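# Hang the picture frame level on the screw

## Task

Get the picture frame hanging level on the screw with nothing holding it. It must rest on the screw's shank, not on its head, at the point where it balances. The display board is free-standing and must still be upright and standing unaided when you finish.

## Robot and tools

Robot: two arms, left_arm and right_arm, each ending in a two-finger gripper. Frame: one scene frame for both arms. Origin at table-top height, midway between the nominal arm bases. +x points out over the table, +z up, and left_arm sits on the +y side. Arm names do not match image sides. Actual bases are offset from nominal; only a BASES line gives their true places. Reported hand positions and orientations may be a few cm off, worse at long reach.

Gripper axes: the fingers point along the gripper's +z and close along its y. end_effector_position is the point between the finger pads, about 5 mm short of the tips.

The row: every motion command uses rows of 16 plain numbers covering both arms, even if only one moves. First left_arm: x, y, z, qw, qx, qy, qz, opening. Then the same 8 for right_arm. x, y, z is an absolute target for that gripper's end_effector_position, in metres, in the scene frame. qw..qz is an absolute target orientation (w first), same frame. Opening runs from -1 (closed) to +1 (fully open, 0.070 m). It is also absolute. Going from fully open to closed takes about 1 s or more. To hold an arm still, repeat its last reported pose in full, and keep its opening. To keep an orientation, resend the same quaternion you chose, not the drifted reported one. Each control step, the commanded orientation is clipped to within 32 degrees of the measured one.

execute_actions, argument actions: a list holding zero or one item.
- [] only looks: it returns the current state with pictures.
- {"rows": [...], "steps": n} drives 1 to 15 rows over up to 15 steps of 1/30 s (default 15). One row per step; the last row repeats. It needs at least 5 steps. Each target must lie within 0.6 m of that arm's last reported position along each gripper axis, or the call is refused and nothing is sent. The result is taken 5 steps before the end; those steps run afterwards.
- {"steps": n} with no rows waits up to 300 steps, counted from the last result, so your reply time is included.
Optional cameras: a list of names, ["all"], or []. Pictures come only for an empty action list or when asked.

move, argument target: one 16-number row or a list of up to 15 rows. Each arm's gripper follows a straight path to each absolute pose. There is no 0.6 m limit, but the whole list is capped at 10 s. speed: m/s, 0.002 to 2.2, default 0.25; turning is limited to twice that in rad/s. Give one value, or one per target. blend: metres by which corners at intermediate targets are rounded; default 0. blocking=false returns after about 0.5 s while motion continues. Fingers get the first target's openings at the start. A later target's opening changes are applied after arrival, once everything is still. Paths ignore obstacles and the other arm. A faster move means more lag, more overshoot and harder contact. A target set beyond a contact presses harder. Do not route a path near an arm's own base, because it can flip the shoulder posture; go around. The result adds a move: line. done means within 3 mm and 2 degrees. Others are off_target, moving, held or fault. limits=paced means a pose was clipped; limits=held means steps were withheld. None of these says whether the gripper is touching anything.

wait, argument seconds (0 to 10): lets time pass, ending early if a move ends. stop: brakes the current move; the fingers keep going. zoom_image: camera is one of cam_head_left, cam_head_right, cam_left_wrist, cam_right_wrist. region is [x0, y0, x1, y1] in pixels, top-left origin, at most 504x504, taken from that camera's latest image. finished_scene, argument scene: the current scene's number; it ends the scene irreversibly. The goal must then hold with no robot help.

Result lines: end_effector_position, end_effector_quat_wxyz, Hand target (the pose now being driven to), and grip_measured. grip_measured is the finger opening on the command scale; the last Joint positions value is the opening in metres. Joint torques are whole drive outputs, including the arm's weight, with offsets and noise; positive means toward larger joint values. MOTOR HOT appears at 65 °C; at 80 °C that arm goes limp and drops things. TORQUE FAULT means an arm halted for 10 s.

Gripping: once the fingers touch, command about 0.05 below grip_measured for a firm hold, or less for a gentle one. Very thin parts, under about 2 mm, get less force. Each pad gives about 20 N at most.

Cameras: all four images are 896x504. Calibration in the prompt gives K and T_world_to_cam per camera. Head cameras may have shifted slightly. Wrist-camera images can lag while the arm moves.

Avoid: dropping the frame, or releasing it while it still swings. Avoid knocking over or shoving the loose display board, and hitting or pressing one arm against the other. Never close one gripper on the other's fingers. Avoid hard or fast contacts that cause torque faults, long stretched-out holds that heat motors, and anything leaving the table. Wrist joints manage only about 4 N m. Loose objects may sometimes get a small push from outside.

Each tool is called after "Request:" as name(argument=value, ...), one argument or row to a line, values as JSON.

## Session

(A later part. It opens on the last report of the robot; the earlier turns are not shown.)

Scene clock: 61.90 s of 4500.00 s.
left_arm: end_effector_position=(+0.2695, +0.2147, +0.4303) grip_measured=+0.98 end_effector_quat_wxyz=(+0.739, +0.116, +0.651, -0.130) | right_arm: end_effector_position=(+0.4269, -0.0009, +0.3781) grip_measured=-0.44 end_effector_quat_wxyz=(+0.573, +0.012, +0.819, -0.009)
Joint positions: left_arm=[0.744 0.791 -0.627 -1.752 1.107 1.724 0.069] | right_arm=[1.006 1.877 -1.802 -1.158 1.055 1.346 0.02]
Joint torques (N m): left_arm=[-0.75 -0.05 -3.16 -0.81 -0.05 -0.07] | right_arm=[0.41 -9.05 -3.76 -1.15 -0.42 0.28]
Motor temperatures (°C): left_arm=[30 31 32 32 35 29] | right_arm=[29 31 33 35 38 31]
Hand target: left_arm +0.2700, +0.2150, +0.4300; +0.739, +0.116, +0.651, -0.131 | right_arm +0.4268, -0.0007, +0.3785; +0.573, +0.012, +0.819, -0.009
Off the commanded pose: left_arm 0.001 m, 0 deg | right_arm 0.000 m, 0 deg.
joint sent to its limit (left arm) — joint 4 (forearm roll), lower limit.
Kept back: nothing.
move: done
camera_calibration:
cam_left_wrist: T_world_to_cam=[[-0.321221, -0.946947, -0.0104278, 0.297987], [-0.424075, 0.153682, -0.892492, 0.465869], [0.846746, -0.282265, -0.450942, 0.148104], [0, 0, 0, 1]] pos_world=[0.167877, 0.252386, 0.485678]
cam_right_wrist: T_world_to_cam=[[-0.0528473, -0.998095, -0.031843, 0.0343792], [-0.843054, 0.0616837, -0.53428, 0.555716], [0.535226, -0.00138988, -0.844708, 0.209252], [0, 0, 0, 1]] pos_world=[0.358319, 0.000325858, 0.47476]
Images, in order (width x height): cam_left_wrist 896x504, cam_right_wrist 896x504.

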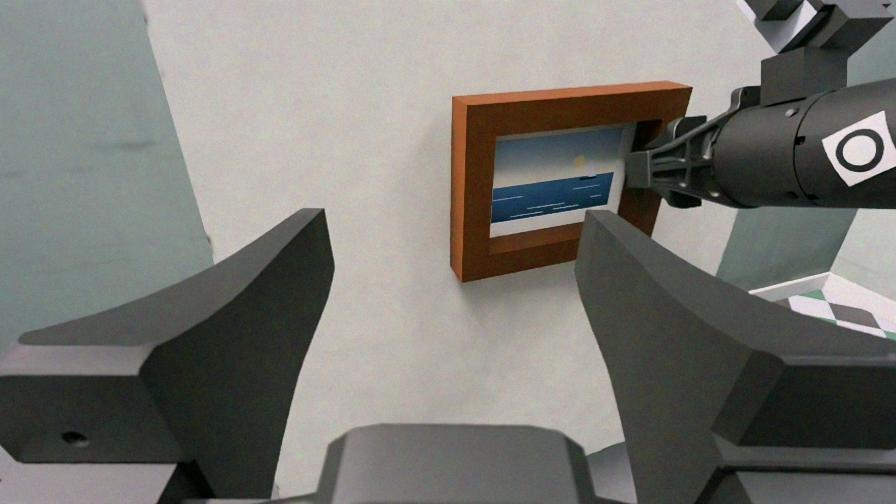

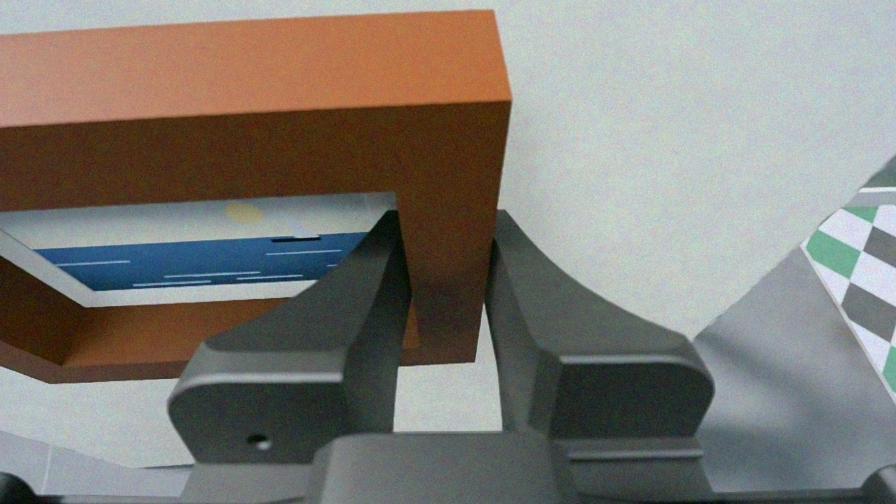

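Request:
zoom_image(
  camera="cam_left_wrist",
  region=[440, 80, 560, 160],
)

Request:
zoom_image(
  camera="cam_left_wrist",
  region=[600, 60, 720, 140],
)

Request:
zoom_image(
  camera="cam_left_wrist",
  region=[130, 0, 230, 100],
)

Request:
zoom_image(
  camera="cam_left_wrist",
  region=[160, 170, 260, 270],
)

Request:
zoom_image(
  camera="cam_left_wrist",
  region=[690, 190, 810, 290],
)

Scaled by 4.200 from the camera's 896x504 image, which has a finer 1280x720 frame.

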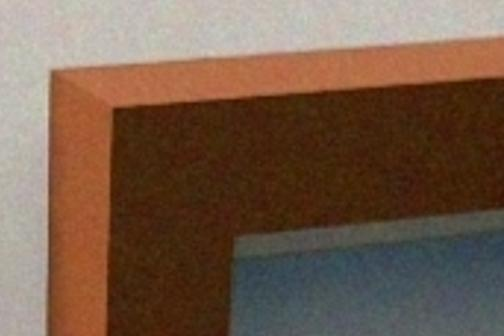

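Scaled by 4.200 from the camera's 896x504 image, which has a finer 1280x720 frame.

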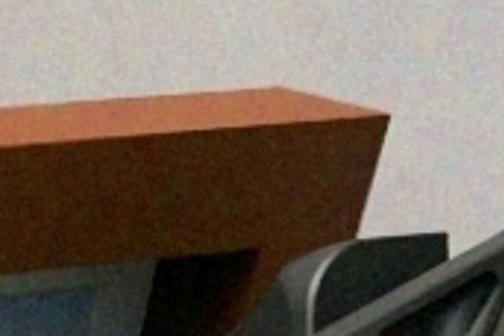

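Scaled by 5.040 from the camera's 896x504 image, which has a finer 1280x720 frame.

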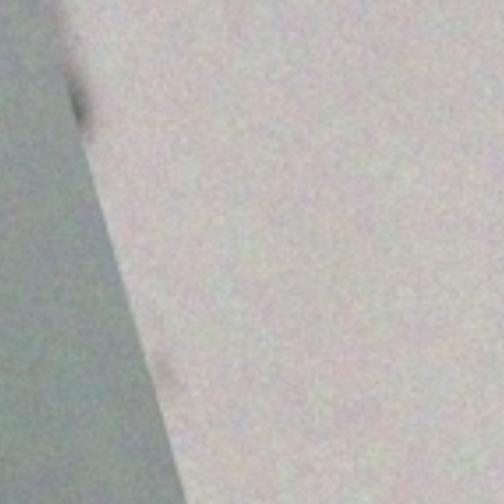

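Scaled by 5.040 from the camera's 896x504 image, which has a finer 1280x720 frame.

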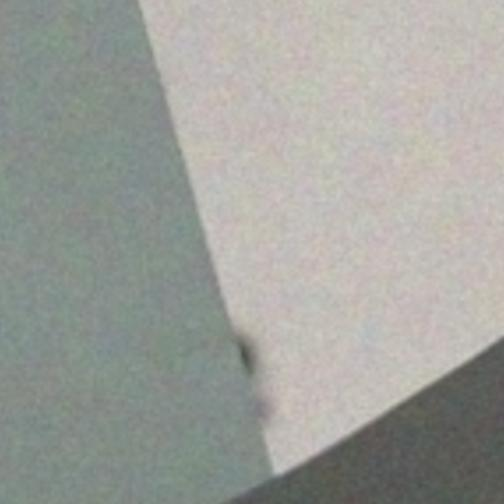

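Scaled by 4.200 from the camera's 896x504 image, which has a finer 1280x720 frame.

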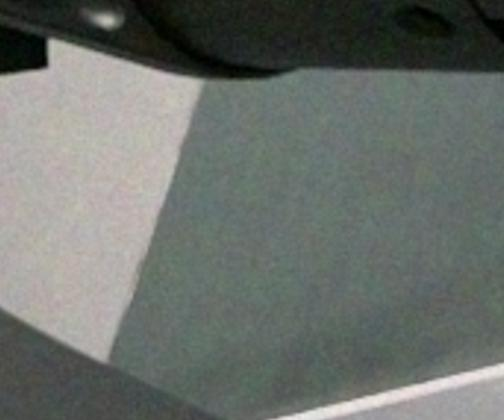

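Request:
wait(
  seconds=0.1,
  cameras=["cam_head_left","cam_head_right"],
)

Request:
zoom_image(
  camera="cam_head_left",
  region=[310, 150, 430, 200],
)

Request:
zoom_image(
  camera="cam_head_left",
  region=[400, 150, 520, 200],
)

Request:
zoom_image(
  camera="cam_head_left",
  region=[370, 20, 470, 110],
)

Request:
zoom_image(
  camera="cam_head_left",
  region=[280, 0, 550, 60],
)

Scene clock: 65.90 s of 4500.00 s.
left_arm: end_effector_position=(+0.2699, +0.2148, +0.4299) grip_measured=+0.98 end_effector_quat_wxyz=(+0.739, +0.116, +0.651, -0.131) | right_arm: end_effector_position=(+0.4269, -0.0009, +0.3781) grip_measured=-0.44 end_effector_quat_wxyz=(+0.573, +0.012, +0.819, -0.009)
Joint positions: left_arm=[0.743 0.793 -0.627 -1.752 1.107 1.724 0.069] | right_arm=[1.006 1.877 -1.802 -1.158 1.055 1.346 0.02]
Joint torques (N m): left_arm=[-0.66 0.12 -3.4 -0.73 -0.09 0.02] | right_arm=[0.96 -8.96 -3.85 -0.99 -0.22 -0.05]
Motor temperatures (°C): left_arm=[30 31 32 32 35 29] | right_arm=[29 32 33 34 38 31]
Hand target: left_arm +0.2700, +0.2150, +0.4300; +0.739, +0.116, +0.651, -0.131 | right_arm +0.4268, -0.0007, +0.3785; +0.573, +0.012, +0.819, -0.008
Off the commanded pose: left_arm 0.000 m, 0 deg | right_arm 0.000 m, 0 deg.
Steps of this call (1-120: nothing new was sent). Readings (end_effector_position of left_arm | right_arm):
1: (+0.2695, +0.2147, +0.4303) | (+0.4269, -0.0009, +0.3781)
2: (+0.2695, +0.2147, +0.4303) | (+0.4269, -0.0009, +0.3781)
4: (+0.2697, +0.2149, +0.4301) | (+0.4269, -0.0009, +0.3781)
8: (+0.2697, +0.2149, +0.4301) | (+0.4269, -0.0009, +0.3781)
120: the state above
Images, in order (width x height): cam_head_left 896x504, cam_head_right 896x504.

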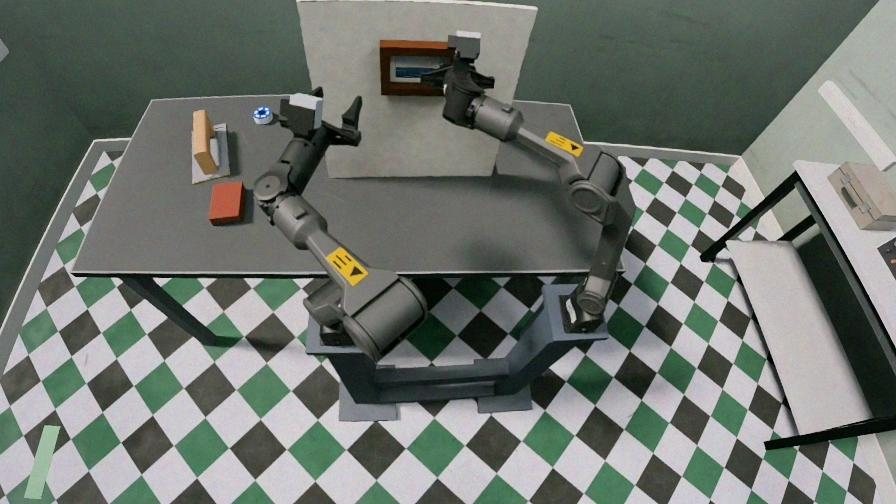

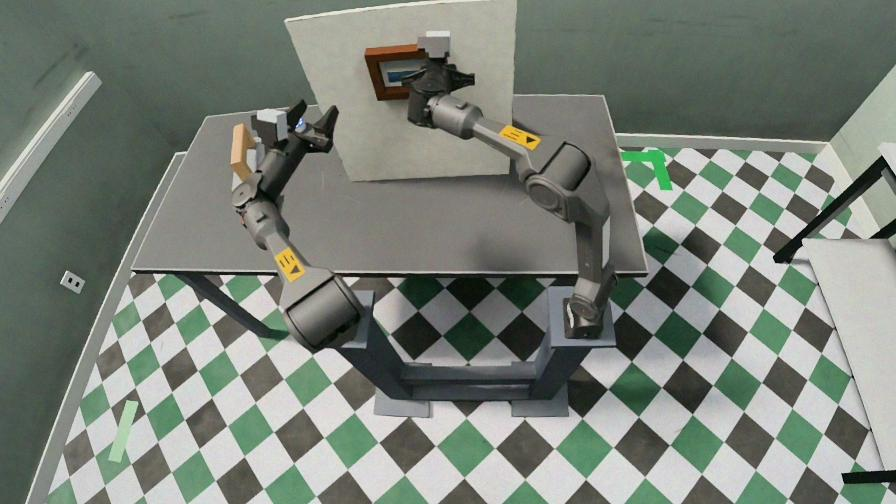

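Scaled by 4.200 from the camera's 896x504 image, which has a finer 1280x720 frame.

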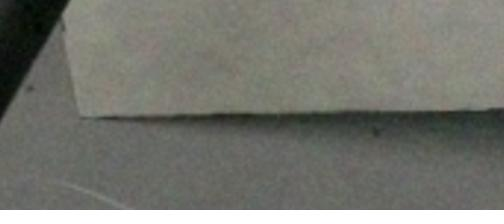

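Scaled by 4.200 from the camera's 896x504 image, which has a finer 1280x720 frame.

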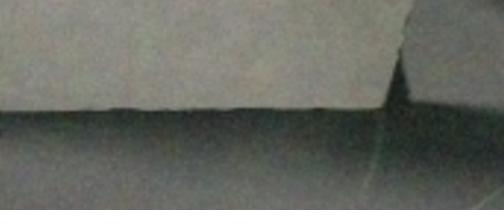

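Scaled by 5.040 from the camera's 896x504 image, which has a finer 1280x720 frame.

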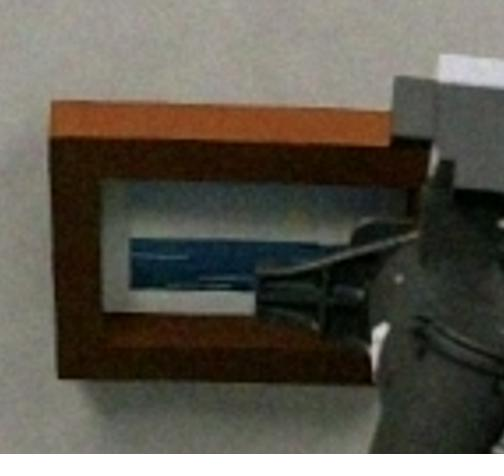

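Scaled by 1.867 from the camera's 896x504 image, which has a finer 1280x720 frame.

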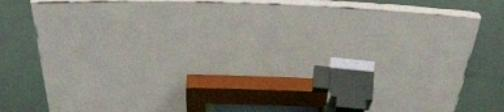

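Request:
move(
  target=[
    [0.27,0.215,0.43,0.739,0.116,0.651,-0.131,1, 0.4268,-0.0007,0.3775,0.5735,0.0121,0.8191,-0.0085,-0.42],
  ],
  cameras=["cam_left_wrist","cam_right_wrist","cam_head_left"],
  speed=0.02,
)

Request:
zoom_image(
  camera="cam_head_left",
  region=[370, 20, 470, 110],
)

Scene clock: 67.43 s of 4500.00 s.
left_arm: end_effector_position=(+0.2699, +0.2148, +0.4299) grip_measured=+0.98 end_effector_quat_wxyz=(+0.739, +0.116, +0.651, -0.131) | right_arm: end_effector_position=(+0.4269, -0.0009, +0.3775) grip_measured=-0.42 end_effector_quat_wxyz=(+0.573, +0.013, +0.819, -0.008)
Joint positions: left_arm=[0.743 0.793 -0.627 -1.752 1.107 1.724 0.069] | right_arm=[1.006 1.876 -1.798 -1.16 1.053 1.351 0.02]
Joint torques (N m): left_arm=[-0.72 0.13 -3.49 -0.73 -0.05 0] | right_arm=[0.87 -9.1 -3.7 -1.14 -0.48 0.26]
Motor temperatures (°C): left_arm=[30 31 32 32 35 29] | right_arm=[29 32 33 34 38 31]
Hand target: left_arm +0.2700, +0.2150, +0.4300; +0.739, +0.116, +0.651, -0.131 | right_arm +0.4268, -0.0007, +0.3775; +0.573, +0.012, +0.819, -0.008
Off the commanded pose: left_arm 0.000 m, 0 deg | right_arm 0.000 m, 0 deg.
joint sent to its limit (left arm) — joint 4 (forearm roll), lower limit.
Kept back: nothing.
move: done
camera_calibration:
cam_left_wrist: T_world_to_cam=[[-0.322079, -0.946672, -0.00885203, 0.297611], [-0.425166, 0.152993, -0.892091, 0.465992], [0.845872, -0.28356, -0.451768, 0.148607], [0, 0, 0, 1]] pos_world=[0.168276, 0.252585, 0.485478]
cam_right_wrist: T_world_to_cam=[[-0.0527526, -0.998049, -0.0333834, 0.0348566], [-0.842861, 0.0624282, -0.534498, 0.555359], [0.53554, -0.0000586785, -0.84451, 0.208592], [0, 0, 0, 1]] pos_world=[0.35822, 0.000130728, 0.47416]
Images, in order (width x height): cam_head_left 896x504, cam_left_wrist 896x504, cam_right_wrist 896x504.

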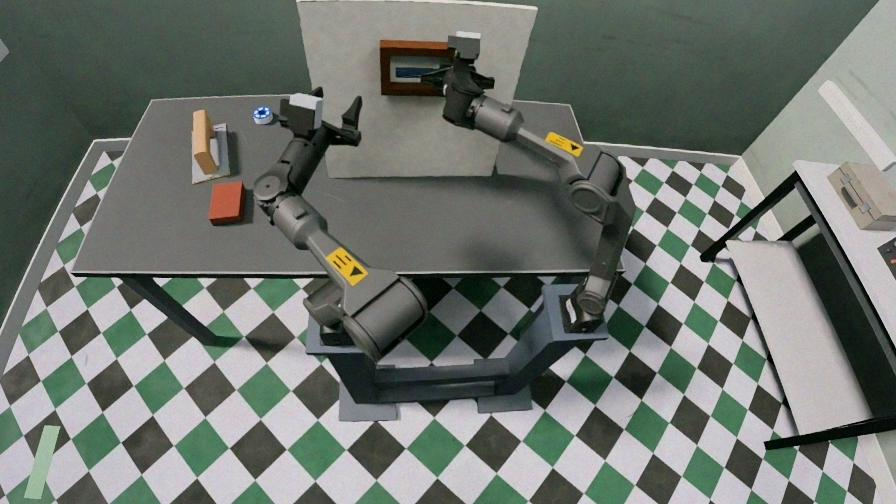

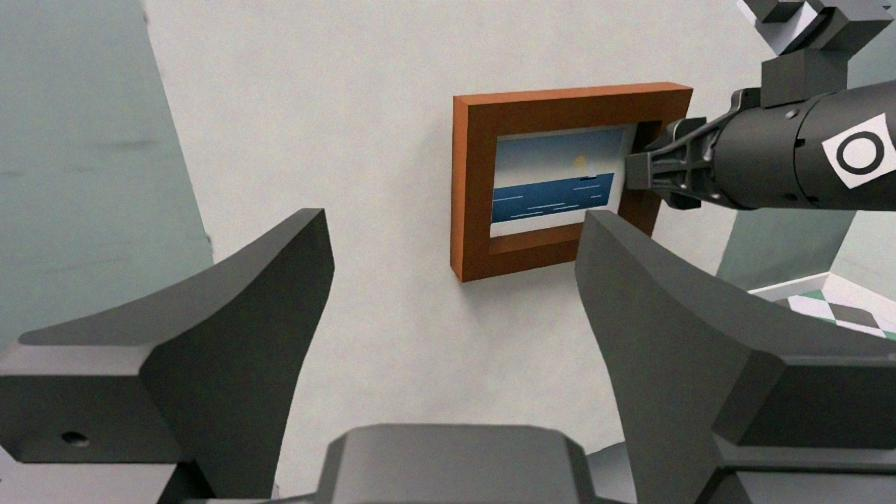

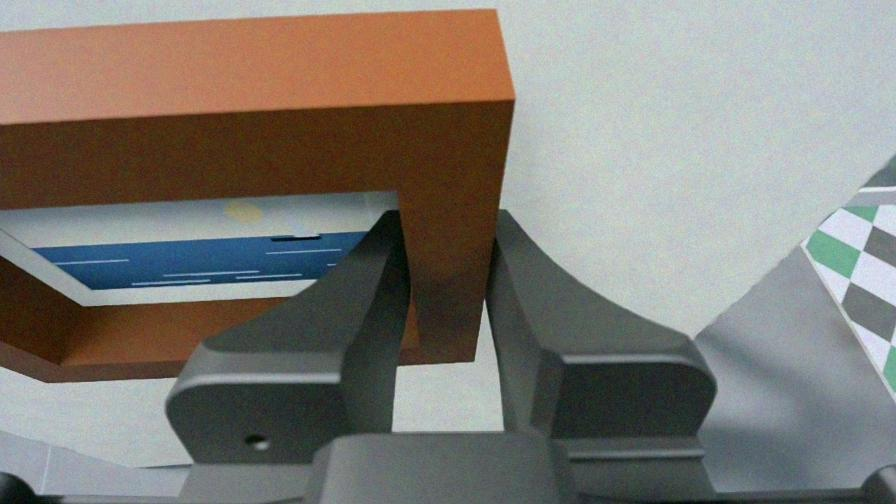

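Scaled by 5.040 from the camera's 896x504 image, which has a finer 1280x720 frame.

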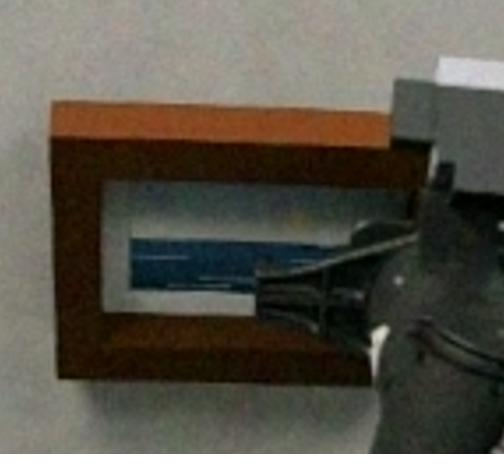

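Request:
move(
  target=[
    [0.27,0.215,0.43,0.739,0.116,0.651,-0.131,1, 0.4268,-0.0007,0.3775,0.5735,0.0121,0.8191,-0.0085,-0.38],
  ],
  cameras=["cam_left_wrist","cam_right_wrist"],
  speed=0.02,
)

Request:
move(
  target=[
    [0.27,0.215,0.43,0.739,0.116,0.651,-0.131,1, 0.4268,-0.0007,0.3775,0.5735,0.0121,0.8191,-0.0085,-0.3],
  ],
  cameras=["cam_left_wrist","cam_right_wrist"],
  speed=0.02,
)

Scene clock: 68.40 s of 4500.00 s.
left_arm: end_effector_position=(+0.2699, +0.2148, +0.4299) grip_measured=+0.98 end_effector_quat_wxyz=(+0.739, +0.116, +0.651, -0.131) | right_arm: end_effector_position=(+0.4269, -0.0009, +0.3775) grip_measured=-0.38 end_effector_quat_wxyz=(+0.573, +0.013, +0.819, -0.008)
Joint positions: left_arm=[0.743 0.793 -0.627 -1.752 1.107 1.724 0.069] | right_arm=[1.006 1.876 -1.798 -1.16 1.053 1.351 0.022]
Joint torques (N m): left_arm=[-0.82 0.07 -3.53 -0.75 -0.08 0] | right_arm=[0.59 -8.92 -3.86 -1.08 -0.19 0.24]
Motor temperatures (°C): left_arm=[30 31 32 32 34 29] | right_arm=[29 32 33 34 38 31]
Hand target: left_arm +0.2700, +0.2150, +0.4300; +0.739, +0.116, +0.651, -0.131 | right_arm +0.4268, -0.0007, +0.3775; +0.573, +0.012, +0.819, -0.008
Off the commanded pose: left_arm 0.000 m, 0 deg | right_arm 0.000 m, 0 deg.
joint sent to its limit (left arm) — joint 4 (forearm roll), lower limit.
Kept back: nothing.
move: done
camera_calibration:
cam_left_wrist: T_world_to_cam=[[-0.322079, -0.946672, -0.00885203, 0.297611], [-0.425166, 0.152993, -0.892091, 0.465992], [0.845872, -0.28356, -0.451768, 0.148607], [0, 0, 0, 1]] pos_world=[0.168276, 0.252585, 0.485478]
cam_right_wrist: T_world_to_cam=[[-0.0527526, -0.998049, -0.0333834, 0.0348566], [-0.842861, 0.0624282, -0.534498, 0.555359], [0.53554, -0.0000586785, -0.84451, 0.208592], [0, 0, 0, 1]] pos_world=[0.35822, 0.000130728, 0.47416]
Images, in order (width x height): cam_left_wrist 896x504, cam_right_wrist 896x504.

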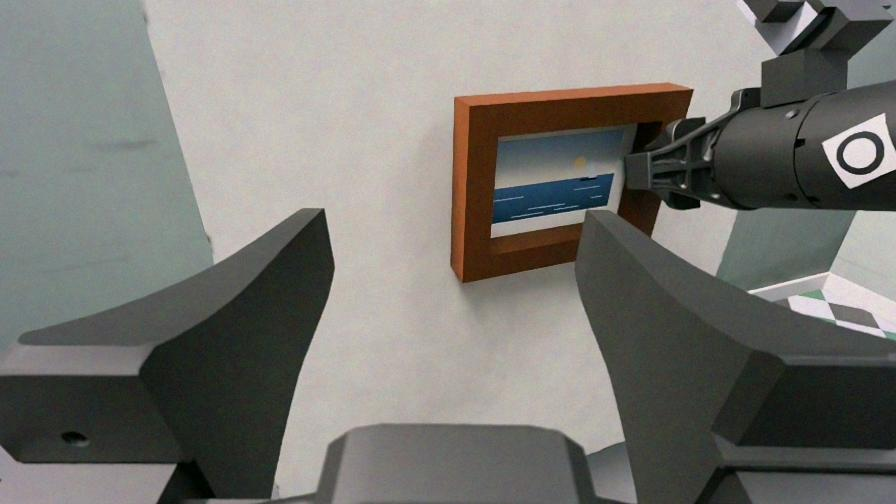

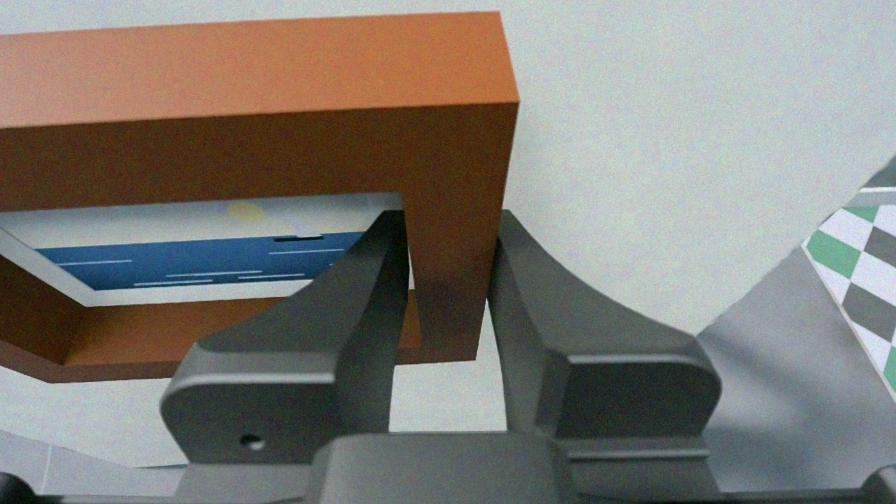

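Scene clock: 69.10 s of 4500.00 s.
left_arm: end_effector_position=(+0.2699, +0.2148, +0.4299) grip_measured=+0.98 end_effector_quat_wxyz=(+0.739, +0.116, +0.651, -0.131) | right_arm: end_effector_position=(+0.4269, -0.0009, +0.3775) grip_measured=-0.30 end_effector_quat_wxyz=(+0.573, +0.013, +0.819, -0.008)
Joint positions: left_arm=[0.743 0.793 -0.627 -1.752 1.107 1.724 0.069] | right_arm=[1.006 1.876 -1.798 -1.16 1.053 1.351 0.025]
Joint torques (N m): left_arm=[-0.75 0.12 -3.54 -0.78 -0.05 0.02] | right_arm=[0.29 -8.83 -3.98 -1.01 -0.07 0.21]
Motor temperatures (°C): left_arm=[30 31 32 32 34 29] | right_arm=[29 32 33 34 38 31]
Hand target: left_arm +0.2700, +0.2150, +0.4300; +0.739, +0.116, +0.651, -0.131 | right_arm +0.4268, -0.0007, +0.3775; +0.573, +0.012, +0.819, -0.009
Off the commanded pose: left_arm 0.000 m, 0 deg | right_arm 0.000 m, 0 deg.
joint sent to its limit (left arm) — joint 4 (forearm roll), lower limit.
Kept back: nothing.
move: done
camera_calibration:
cam_left_wrist: T_world_to_cam=[[-0.322079, -0.946672, -0.00885203, 0.297611], [-0.425166, 0.152993, -0.892091, 0.465992], [0.845872, -0.28356, -0.451768, 0.148607], [0, 0, 0, 1]] pos_world=[0.168276, 0.252585, 0.485478]
cam_right_wrist: T_world_to_cam=[[-0.0527526, -0.998049, -0.0333834, 0.0348566], [-0.842861, 0.0624282, -0.534498, 0.555359], [0.53554, -0.0000586785, -0.84451, 0.208592], [0, 0, 0, 1]] pos_world=[0.35822, 0.000130728, 0.47416]
Images, in order (width x height): cam_left_wrist 896x504, cam_right_wrist 896x504.

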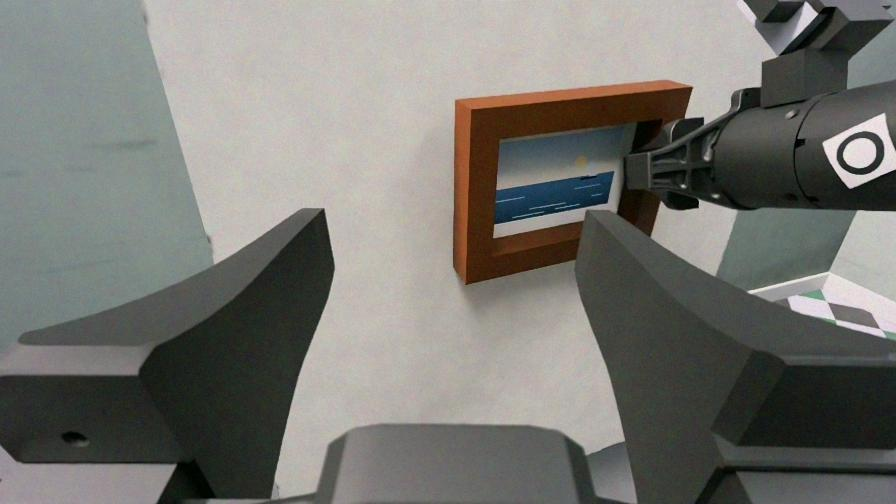

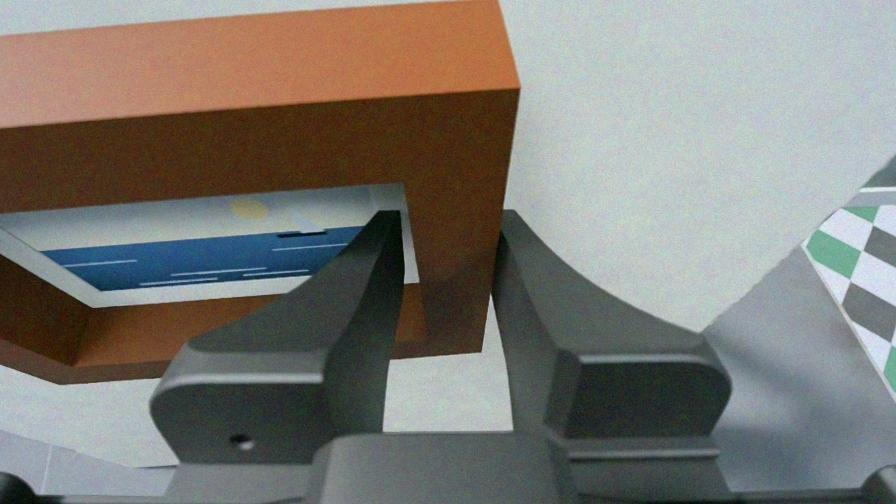

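Request:
move(
  target=[
    [0.27,0.215,0.43,0.739,0.116,0.651,-0.131,1, 0.4268,-0.0015,0.3775,0.5735,0.0121,0.8191,-0.0085,0.1],
  ],
  cameras=["cam_left_wrist","cam_right_wrist"],
  speed=0.02,
)

Scene clock: 70.03 s of 4500.00 s.
left_arm: end_effector_position=(+0.2699, +0.2148, +0.4299) grip_measured=+0.98 end_effector_quat_wxyz=(+0.739, +0.116, +0.651, -0.131) | right_arm: end_effector_position=(+0.4266, -0.0012, +0.3776) grip_measured=+0.10 end_effector_quat_wxyz=(+0.574, +0.012, +0.819, -0.008)
Joint positions: left_arm=[0.743 0.793 -0.627 -1.752 1.107 1.724 0.069] | right_arm=[1.006 1.874 -1.794 -1.161 1.051 1.352 0.039]
Joint torques (N m): left_arm=[-0.81 -0.05 -3.54 -0.76 -0.06 0.02] | right_arm=[-0.48 -9.04 -3.59 -1.13 -0.3 0.25]
Motor temperatures (°C): left_arm=[30 31 32 32 34 29] | right_arm=[29 32 33 34 38 31]
Hand target: left_arm +0.2700, +0.2150, +0.4300; +0.739, +0.116, +0.651, -0.131 | right_arm +0.4268, -0.0015, +0.3775; +0.573, +0.012, +0.819, -0.009
Off the commanded pose: left_arm 0.000 m, 0 deg | right_arm 0.000 m, 0 deg.
joint sent to its limit (left arm) — joint 4 (forearm roll), lower limit.
Kept back: nothing.
move: done
camera_calibration:
cam_left_wrist: T_world_to_cam=[[-0.322079, -0.946672, -0.00885203, 0.297611], [-0.425166, 0.152993, -0.892091, 0.465992], [0.845872, -0.28356, -0.451768, 0.148607], [0, 0, 0, 1]] pos_world=[0.168276, 0.252585, 0.485478]
cam_right_wrist: T_world_to_cam=[[-0.0513555, -0.998125, -0.0333015, 0.0339985], [-0.842687, 0.0612048, -0.534913, 0.555177], [0.535949, 0.000592003, -0.84425, 0.208536], [0, 0, 0, 1]] pos_world=[0.357822, -0.000168197, 0.47416]
Images, in order (width x height): cam_left_wrist 896x504, cam_right_wrist 896x504.

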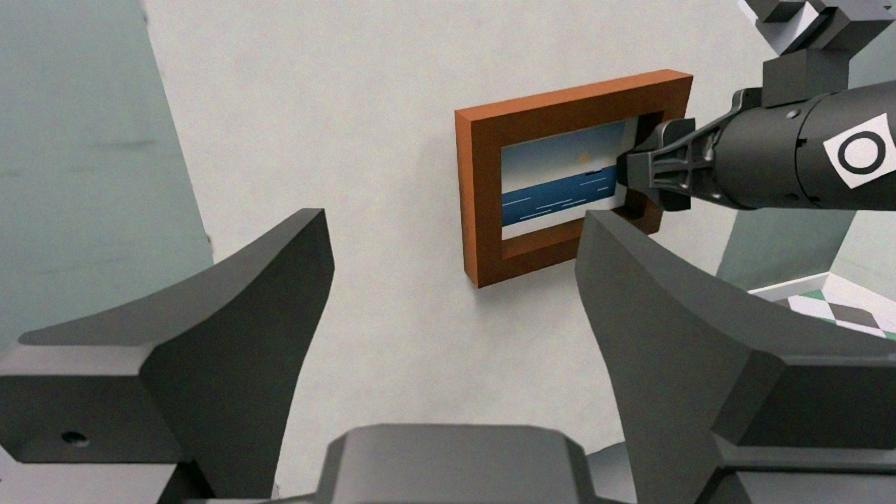

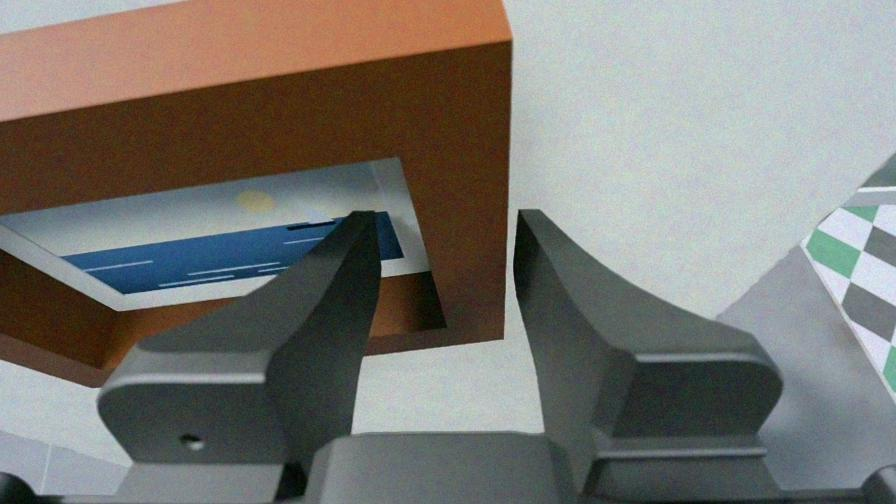

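Request:
move(
  target=[
    [0.27,0.215,0.43,0.739,0.116,0.651,-0.131,1, 0.4255,-0.0050,0.3800,0.5732,-0.0432,0.8175,-0.0389,0.1],
  ],
  cameras=["cam_left_wrist","cam_right_wrist"],
  speed=0.03,
)

Scene clock: 73.27 s of 4500.00 s.
left_arm: end_effector_position=(+0.2699, +0.2148, +0.4299) grip_measured=+0.98 end_effector_quat_wxyz=(+0.739, +0.116, +0.651, -0.131) | right_arm: end_effector_position=(+0.4255, -0.0050, +0.3802) grip_measured=+0.10 end_effector_quat_wxyz=(+0.573, -0.043, +0.817, -0.039)
Joint positions: left_arm=[0.743 0.793 -0.627 -1.752 1.107 1.724 0.069] | right_arm=[0.999 1.849 -1.766 -1.161 1.03 1.226 0.038]
Joint torques (N m): left_arm=[-0.69 -0.02 -3.54 -0.79 -0.02 0.01] | right_arm=[-0.43 -8.79 -3.67 -0.89 -0.28 0.1]
Motor temperatures (°C): left_arm=[30 31 32 32 34 29] | right_arm=[29 32 33 34 38 31]
Hand target: left_arm +0.2700, +0.2150, +0.4300; +0.739, +0.116, +0.651, -0.131 | right_arm +0.4255, -0.0050, +0.3800; +0.573, -0.043, +0.817, -0.039
Off the commanded pose: left_arm 0.000 m, 0 deg | right_arm 0.000 m, 0 deg.
joint sent to its limit (left arm) — joint 4 (forearm roll), lower limit.
Kept back: nothing.
move: done
camera_calibration:
cam_left_wrist: T_world_to_cam=[[-0.322079, -0.946672, -0.00885203, 0.297611], [-0.425166, 0.152993, -0.892091, 0.465992], [0.845872, -0.28356, -0.451768, 0.148607], [0, 0, 0, 1]] pos_world=[0.168276, 0.252585, 0.485478]
cam_right_wrist: T_world_to_cam=[[0.00372827, -0.996732, 0.0806886, -0.0365315], [-0.842951, -0.0465418, -0.535973, 0.555925], [0.537977, -0.0660183, -0.84037, 0.208584], [0, 0, 0, 1]] pos_world=[0.35654, 0.00323198, 0.476197]
Images, in order (width x height): cam_left_wrist 896x504, cam_right_wrist 896x504.

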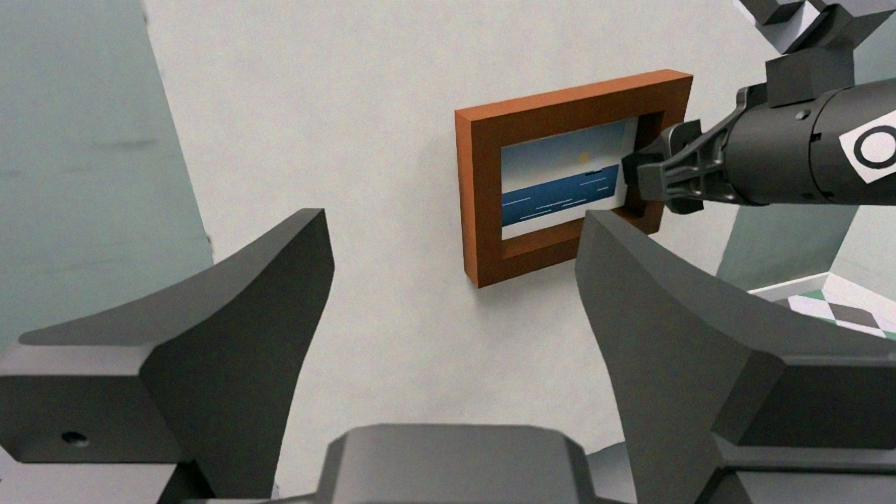

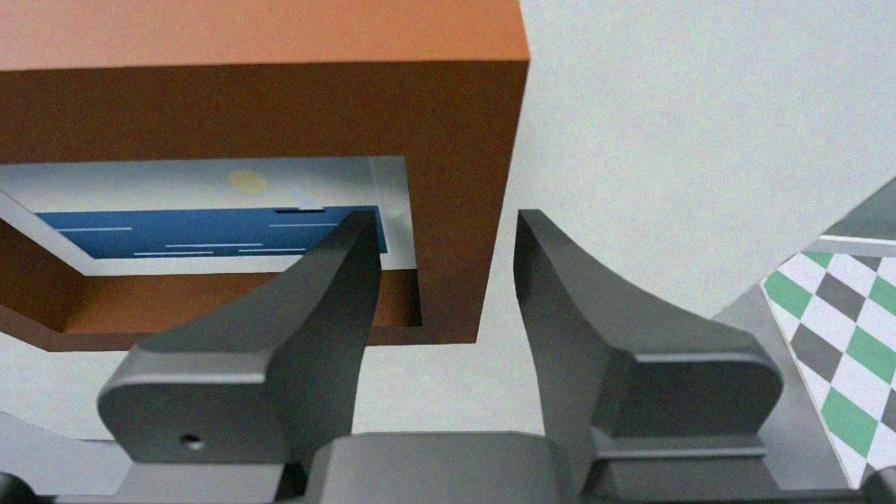

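Request:
move(
  target=[
    [0.27,0.215,0.43,0.739,0.116,0.651,-0.131,1, 0.4262,-0.0072,0.3820,0.5732,-0.0432,0.8175,-0.0389,-0.12],
  ],
  cameras=["cam_left_wrist","cam_right_wrist"],
  speed=0.03,
)

Request:
move(
  target=[
    [0.27,0.215,0.43,0.739,0.116,0.651,-0.131,1, 0.4262,-0.0072,0.3820,0.5732,-0.0432,0.8175,-0.0389,-0.3],
  ],
  cameras=["cam_left_wrist","cam_right_wrist"],
  speed=0.03,
)

Scene clock: 74.23 s of 4500.00 s.
left_arm: end_effector_position=(+0.2699, +0.2148, +0.4299) grip_measured=+0.98 end_effector_quat_wxyz=(+0.739, +0.116, +0.651, -0.131) | right_arm: end_effector_position=(+0.4262, -0.0074, +0.3819) grip_measured=-0.12 end_effector_quat_wxyz=(+0.573, -0.043, +0.817, -0.039)
Joint positions: left_arm=[0.743 0.793 -0.627 -1.752 1.107 1.724 0.069] | right_arm=[0.994 1.844 -1.766 -1.156 1.028 1.219 0.031]
Joint torques (N m): left_arm=[-0.72 -0.05 -3.52 -0.81 -0.02 0] | right_arm=[-0.27 -8.71 -4.62 -0.91 -0.3 -0.08]
Motor temperatures (°C): left_arm=[30 31 32 32 34 29] | right_arm=[29 32 33 34 38 31]
Hand target: left_arm +0.2700, +0.2150, +0.4300; +0.739, +0.116, +0.651, -0.131 | right_arm +0.4262, -0.0072, +0.3820; +0.573, -0.043, +0.817, -0.039
Off the commanded pose: left_arm 0.000 m, 0 deg | right_arm 0.000 m, 0 deg.
joint sent to its limit (left arm) — joint 4 (forearm roll), lower limit.
Kept back: nothing.
move: done
camera_calibration:
cam_left_wrist: T_world_to_cam=[[-0.322079, -0.946672, -0.00885203, 0.297611], [-0.425166, 0.152993, -0.892091, 0.465992], [0.845872, -0.28356, -0.451768, 0.148607], [0, 0, 0, 1]] pos_world=[0.168276, 0.252585, 0.485478]
cam_right_wrist: T_world_to_cam=[[0.00296525, -0.996753, 0.0804698, -0.0386947], [-0.843419, -0.0457255, -0.535307, 0.557297], [0.537248, -0.0662825, -0.840816, 0.209983], [0, 0, 0, 1]] pos_world=[0.357337, 0.000831794, 0.477996]
Images, in order (width x height): cam_left_wrist 896x504, cam_right_wrist 896x504.

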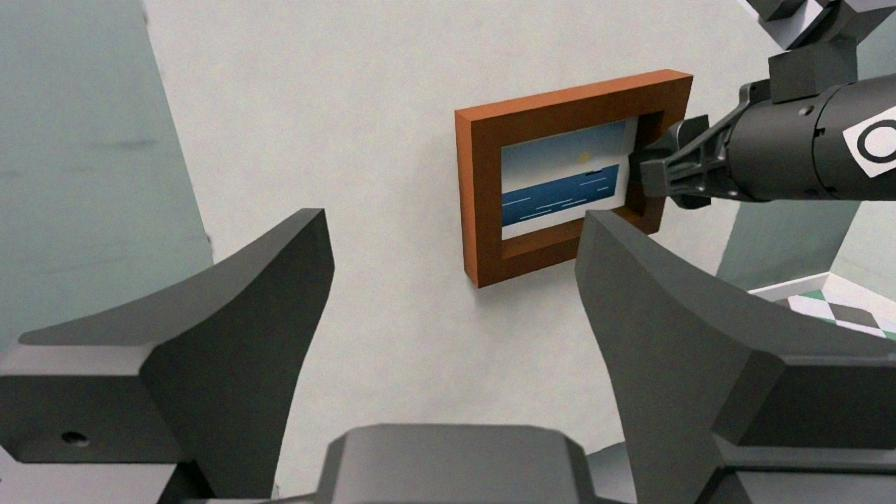

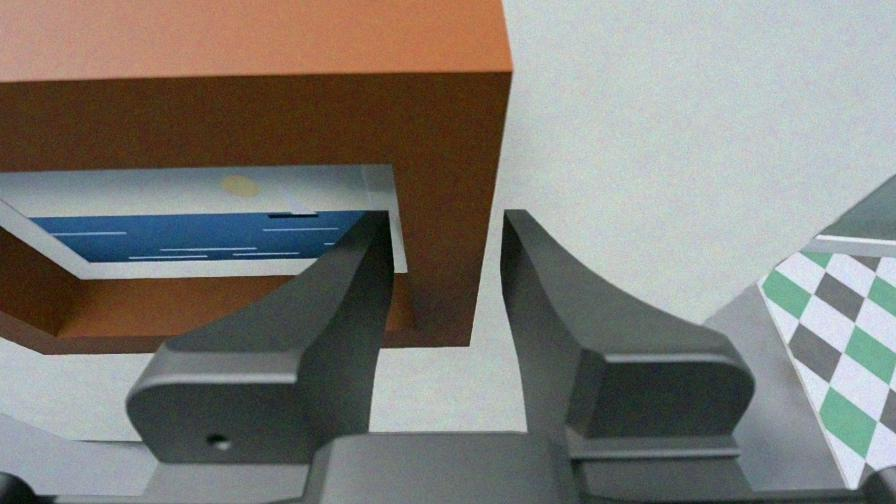

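Scene clock: 74.93 s of 4500.00 s.
left_arm: end_effector_position=(+0.2699, +0.2148, +0.4299) grip_measured=+0.98 end_effector_quat_wxyz=(+0.739, +0.116, +0.651, -0.131) | right_arm: end_effector_position=(+0.4262, -0.0074, +0.3819) grip_measured=-0.30 end_effector_quat_wxyz=(+0.573, -0.043, +0.817, -0.039)
Joint positions: left_arm=[0.743 0.793 -0.627 -1.752 1.107 1.724 0.069] | right_arm=[0.994 1.844 -1.766 -1.156 1.028 1.219 0.024]
Joint torques (N m): left_arm=[-0.64 0.01 -3.5 -0.8 -0.03 0.02] | right_arm=[0.04 -8.37 -4.67 -0.92 -0.3 -0.05]
Motor temperatures (°C): left_arm=[30 31 32 32 34 29] | right_arm=[29 32 33 34 38 31]
Hand target: left_arm +0.2700, +0.2150, +0.4300; +0.739, +0.116, +0.651, -0.131 | right_arm +0.4262, -0.0072, +0.3820; +0.573, -0.043, +0.817, -0.039
Off the commanded pose: left_arm 0.000 m, 0 deg | right_arm 0.000 m, 0 deg.
joint sent to its limit (left arm) — joint 4 (forearm roll), lower limit.
Kept back: nothing.
move: done
camera_calibration:
cam_left_wrist: T_world_to_cam=[[-0.322079, -0.946672, -0.00885203, 0.297611], [-0.425166, 0.152993, -0.892091, 0.465992], [0.845872, -0.28356, -0.451768, 0.148607], [0, 0, 0, 1]] pos_world=[0.168276, 0.252585, 0.485478]
cam_right_wrist: T_world_to_cam=[[0.00296525, -0.996753, 0.0804698, -0.0386947], [-0.843419, -0.0457255, -0.535307, 0.557297], [0.537248, -0.0662825, -0.840816, 0.209983], [0, 0, 0, 1]] pos_world=[0.357337, 0.000831794, 0.477996]
Images, in order (width x height): cam_left_wrist 896x504, cam_right_wrist 896x504.

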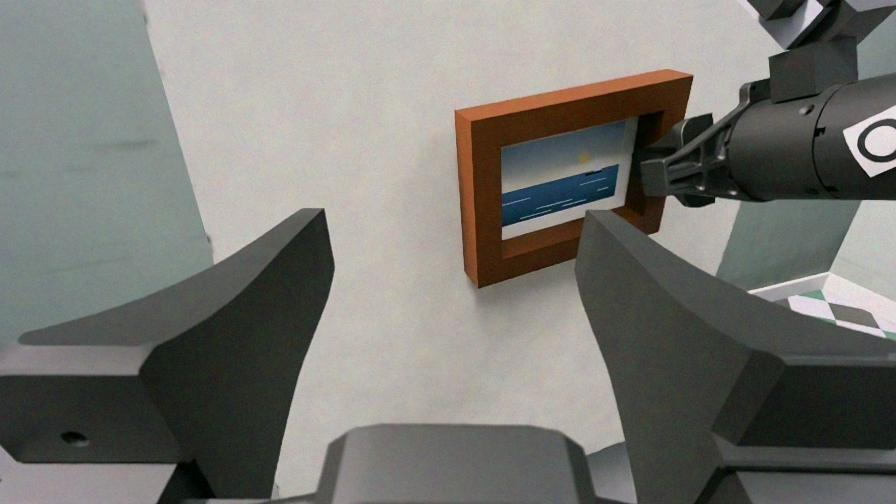

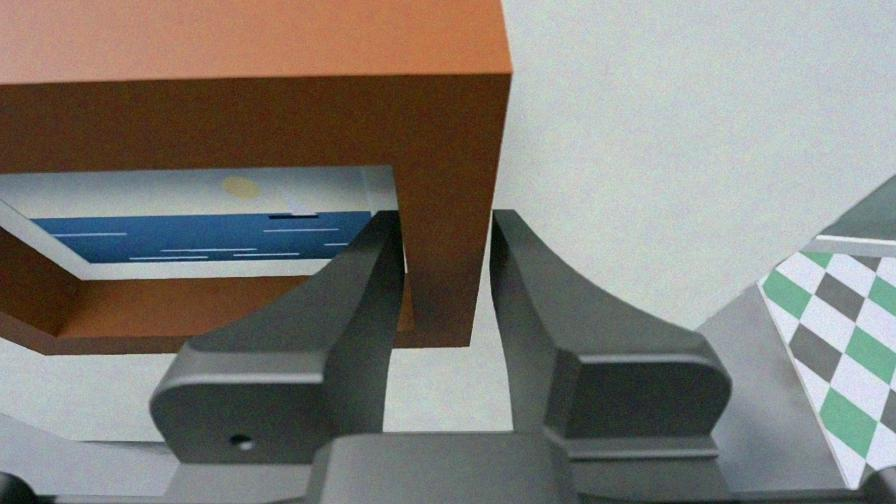

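Request:
move(
  target=[
    [0.27,0.215,0.43,0.739,0.116,0.651,-0.131,1, 0.4262,-0.0070,0.3820,0.5732,-0.0432,0.8175,-0.0389,-0.41],
  ],
  cameras=[],
  speed=0.03,
)

Request:
move(
  target=[
    [0.27,0.215,0.43,0.739,0.116,0.651,-0.131,1, 0.4262,-0.0070,0.3820,0.5732,-0.0432,0.8175,-0.0389,-0.51],
  ],
  cameras=["cam_left_wrist","cam_right_wrist"],
  speed=0.03,
)

Scene clock: 75.93 s of 4500.00 s.
left_arm: end_effector_position=(+0.2699, +0.2148, +0.4299) grip_measured=+0.98 end_effector_quat_wxyz=(+0.739, +0.116, +0.651, -0.131) | right_arm: end_effector_position=(+0.4262, -0.0073, +0.3822) grip_measured=-0.41 end_effector_quat_wxyz=(+0.573, -0.043, +0.817, -0.039)
Joint positions: left_arm=[0.743 0.793 -0.627 -1.752 1.107 1.724 0.069] | right_arm=[0.994 1.844 -1.767 -1.156 1.028 1.219 0.021]
Joint torques (N m): left_arm=[-0.54 -0.08 -3.43 -0.78 -0.03 0] | right_arm=[0.7 -7.02 -4.68 -0.94 -0.06 -0.11]
Motor temperatures (°C): left_arm=[30 31 32 32 34 29] | right_arm=[29 32 33 34 38 31]
Hand target: left_arm +0.2700, +0.2150, +0.4300; +0.739, +0.116, +0.651, -0.131 | right_arm +0.4262, -0.0070, +0.3820; +0.573, -0.043, +0.817, -0.039
Off the commanded pose: left_arm 0.000 m, 0 deg | right_arm 0.000 m, 0 deg.
joint sent to its limit (left arm) — joint 4 (forearm roll), lower limit.
Kept back: nothing.
move: done
No camera images: "cameras" was empty.

Scene clock: 76.63 s of 4500.00 s.
left_arm: end_effector_position=(+0.2699, +0.2148, +0.4299) grip_measured=+0.98 end_effector_quat_wxyz=(+0.739, +0.116, +0.651, -0.131) | right_arm: end_effector_position=(+0.4262, -0.0073, +0.3822) grip_measured=-0.45 end_effector_quat_wxyz=(+0.573, -0.043, +0.817, -0.039)
Joint positions: left_arm=[0.743 0.793 -0.627 -1.752 1.107 1.724 0.069] | right_arm=[0.994 1.844 -1.767 -1.156 1.028 1.219 0.019]
Joint torques (N m): left_arm=[-0.66 -0.05 -3.63 -0.85 -0.05 0] | right_arm=[0.62 -6.57 -4.66 -1.12 -0.55 -0.08]
Motor temperatures (°C): left_arm=[30 31 32 32 34 29] | right_arm=[29 32 33 34 38 31]
Hand target: left_arm +0.2700, +0.2150, +0.4300; +0.739, +0.116, +0.651, -0.131 | right_arm +0.4262, -0.0070, +0.3820; +0.573, -0.043, +0.817, -0.039
Off the commanded pose: left_arm 0.000 m, 0 deg | right_arm 0.000 m, 0 deg.
joint sent to its limit (left arm) — joint 4 (forearm roll), lower limit.
Kept back: nothing.
move: done
camera_calibration:
cam_left_wrist: T_world_to_cam=[[-0.322079, -0.946672, -0.00885203, 0.297611], [-0.425166, 0.152993, -0.892091, 0.465992], [0.845872, -0.28356, -0.451768, 0.148607], [0, 0, 0, 1]] pos_world=[0.168276, 0.252585, 0.485478]
cam_right_wrist: T_world_to_cam=[[0.00300275, -0.996817, 0.0796689, -0.0383463], [-0.843162, -0.0453582, -0.535742, 0.557492], [0.537651, -0.0655651, -0.840615, 0.210048], [0, 0, 0, 1]] pos_world=[0.357239, 0.000834371, 0.478296]
Images, in order (width x height): cam_left_wrist 896x504, cam_right_wrist 896x504.

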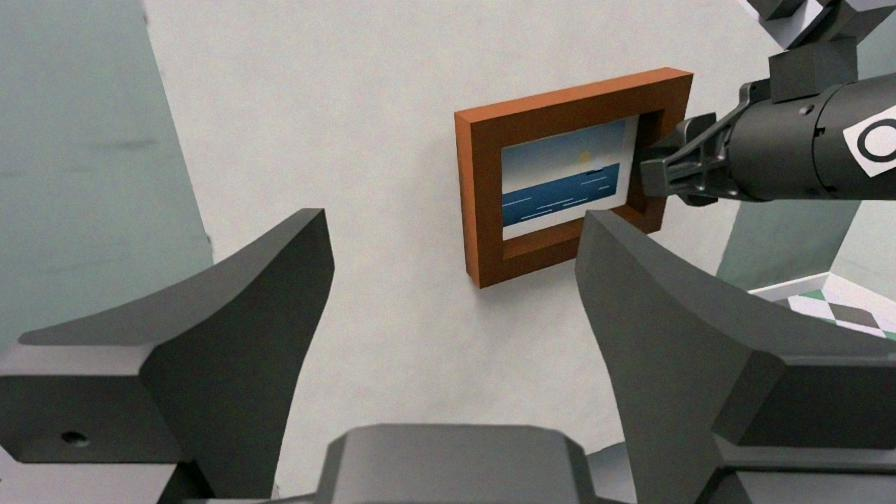

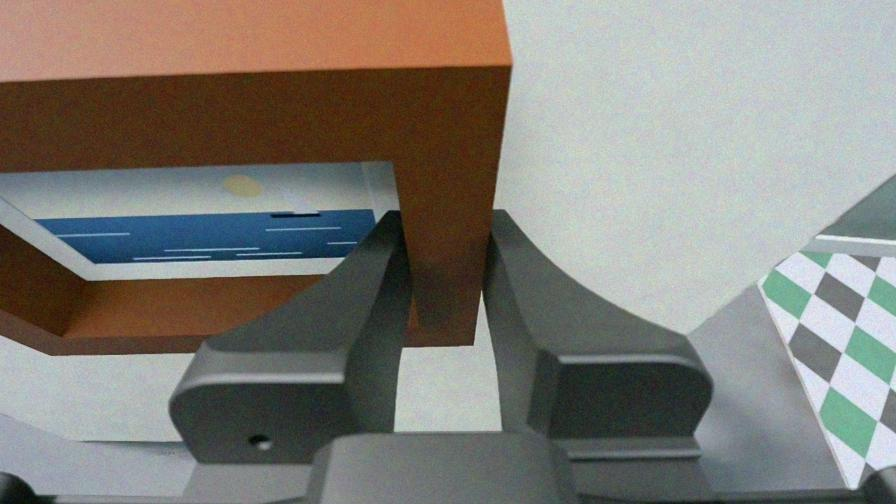

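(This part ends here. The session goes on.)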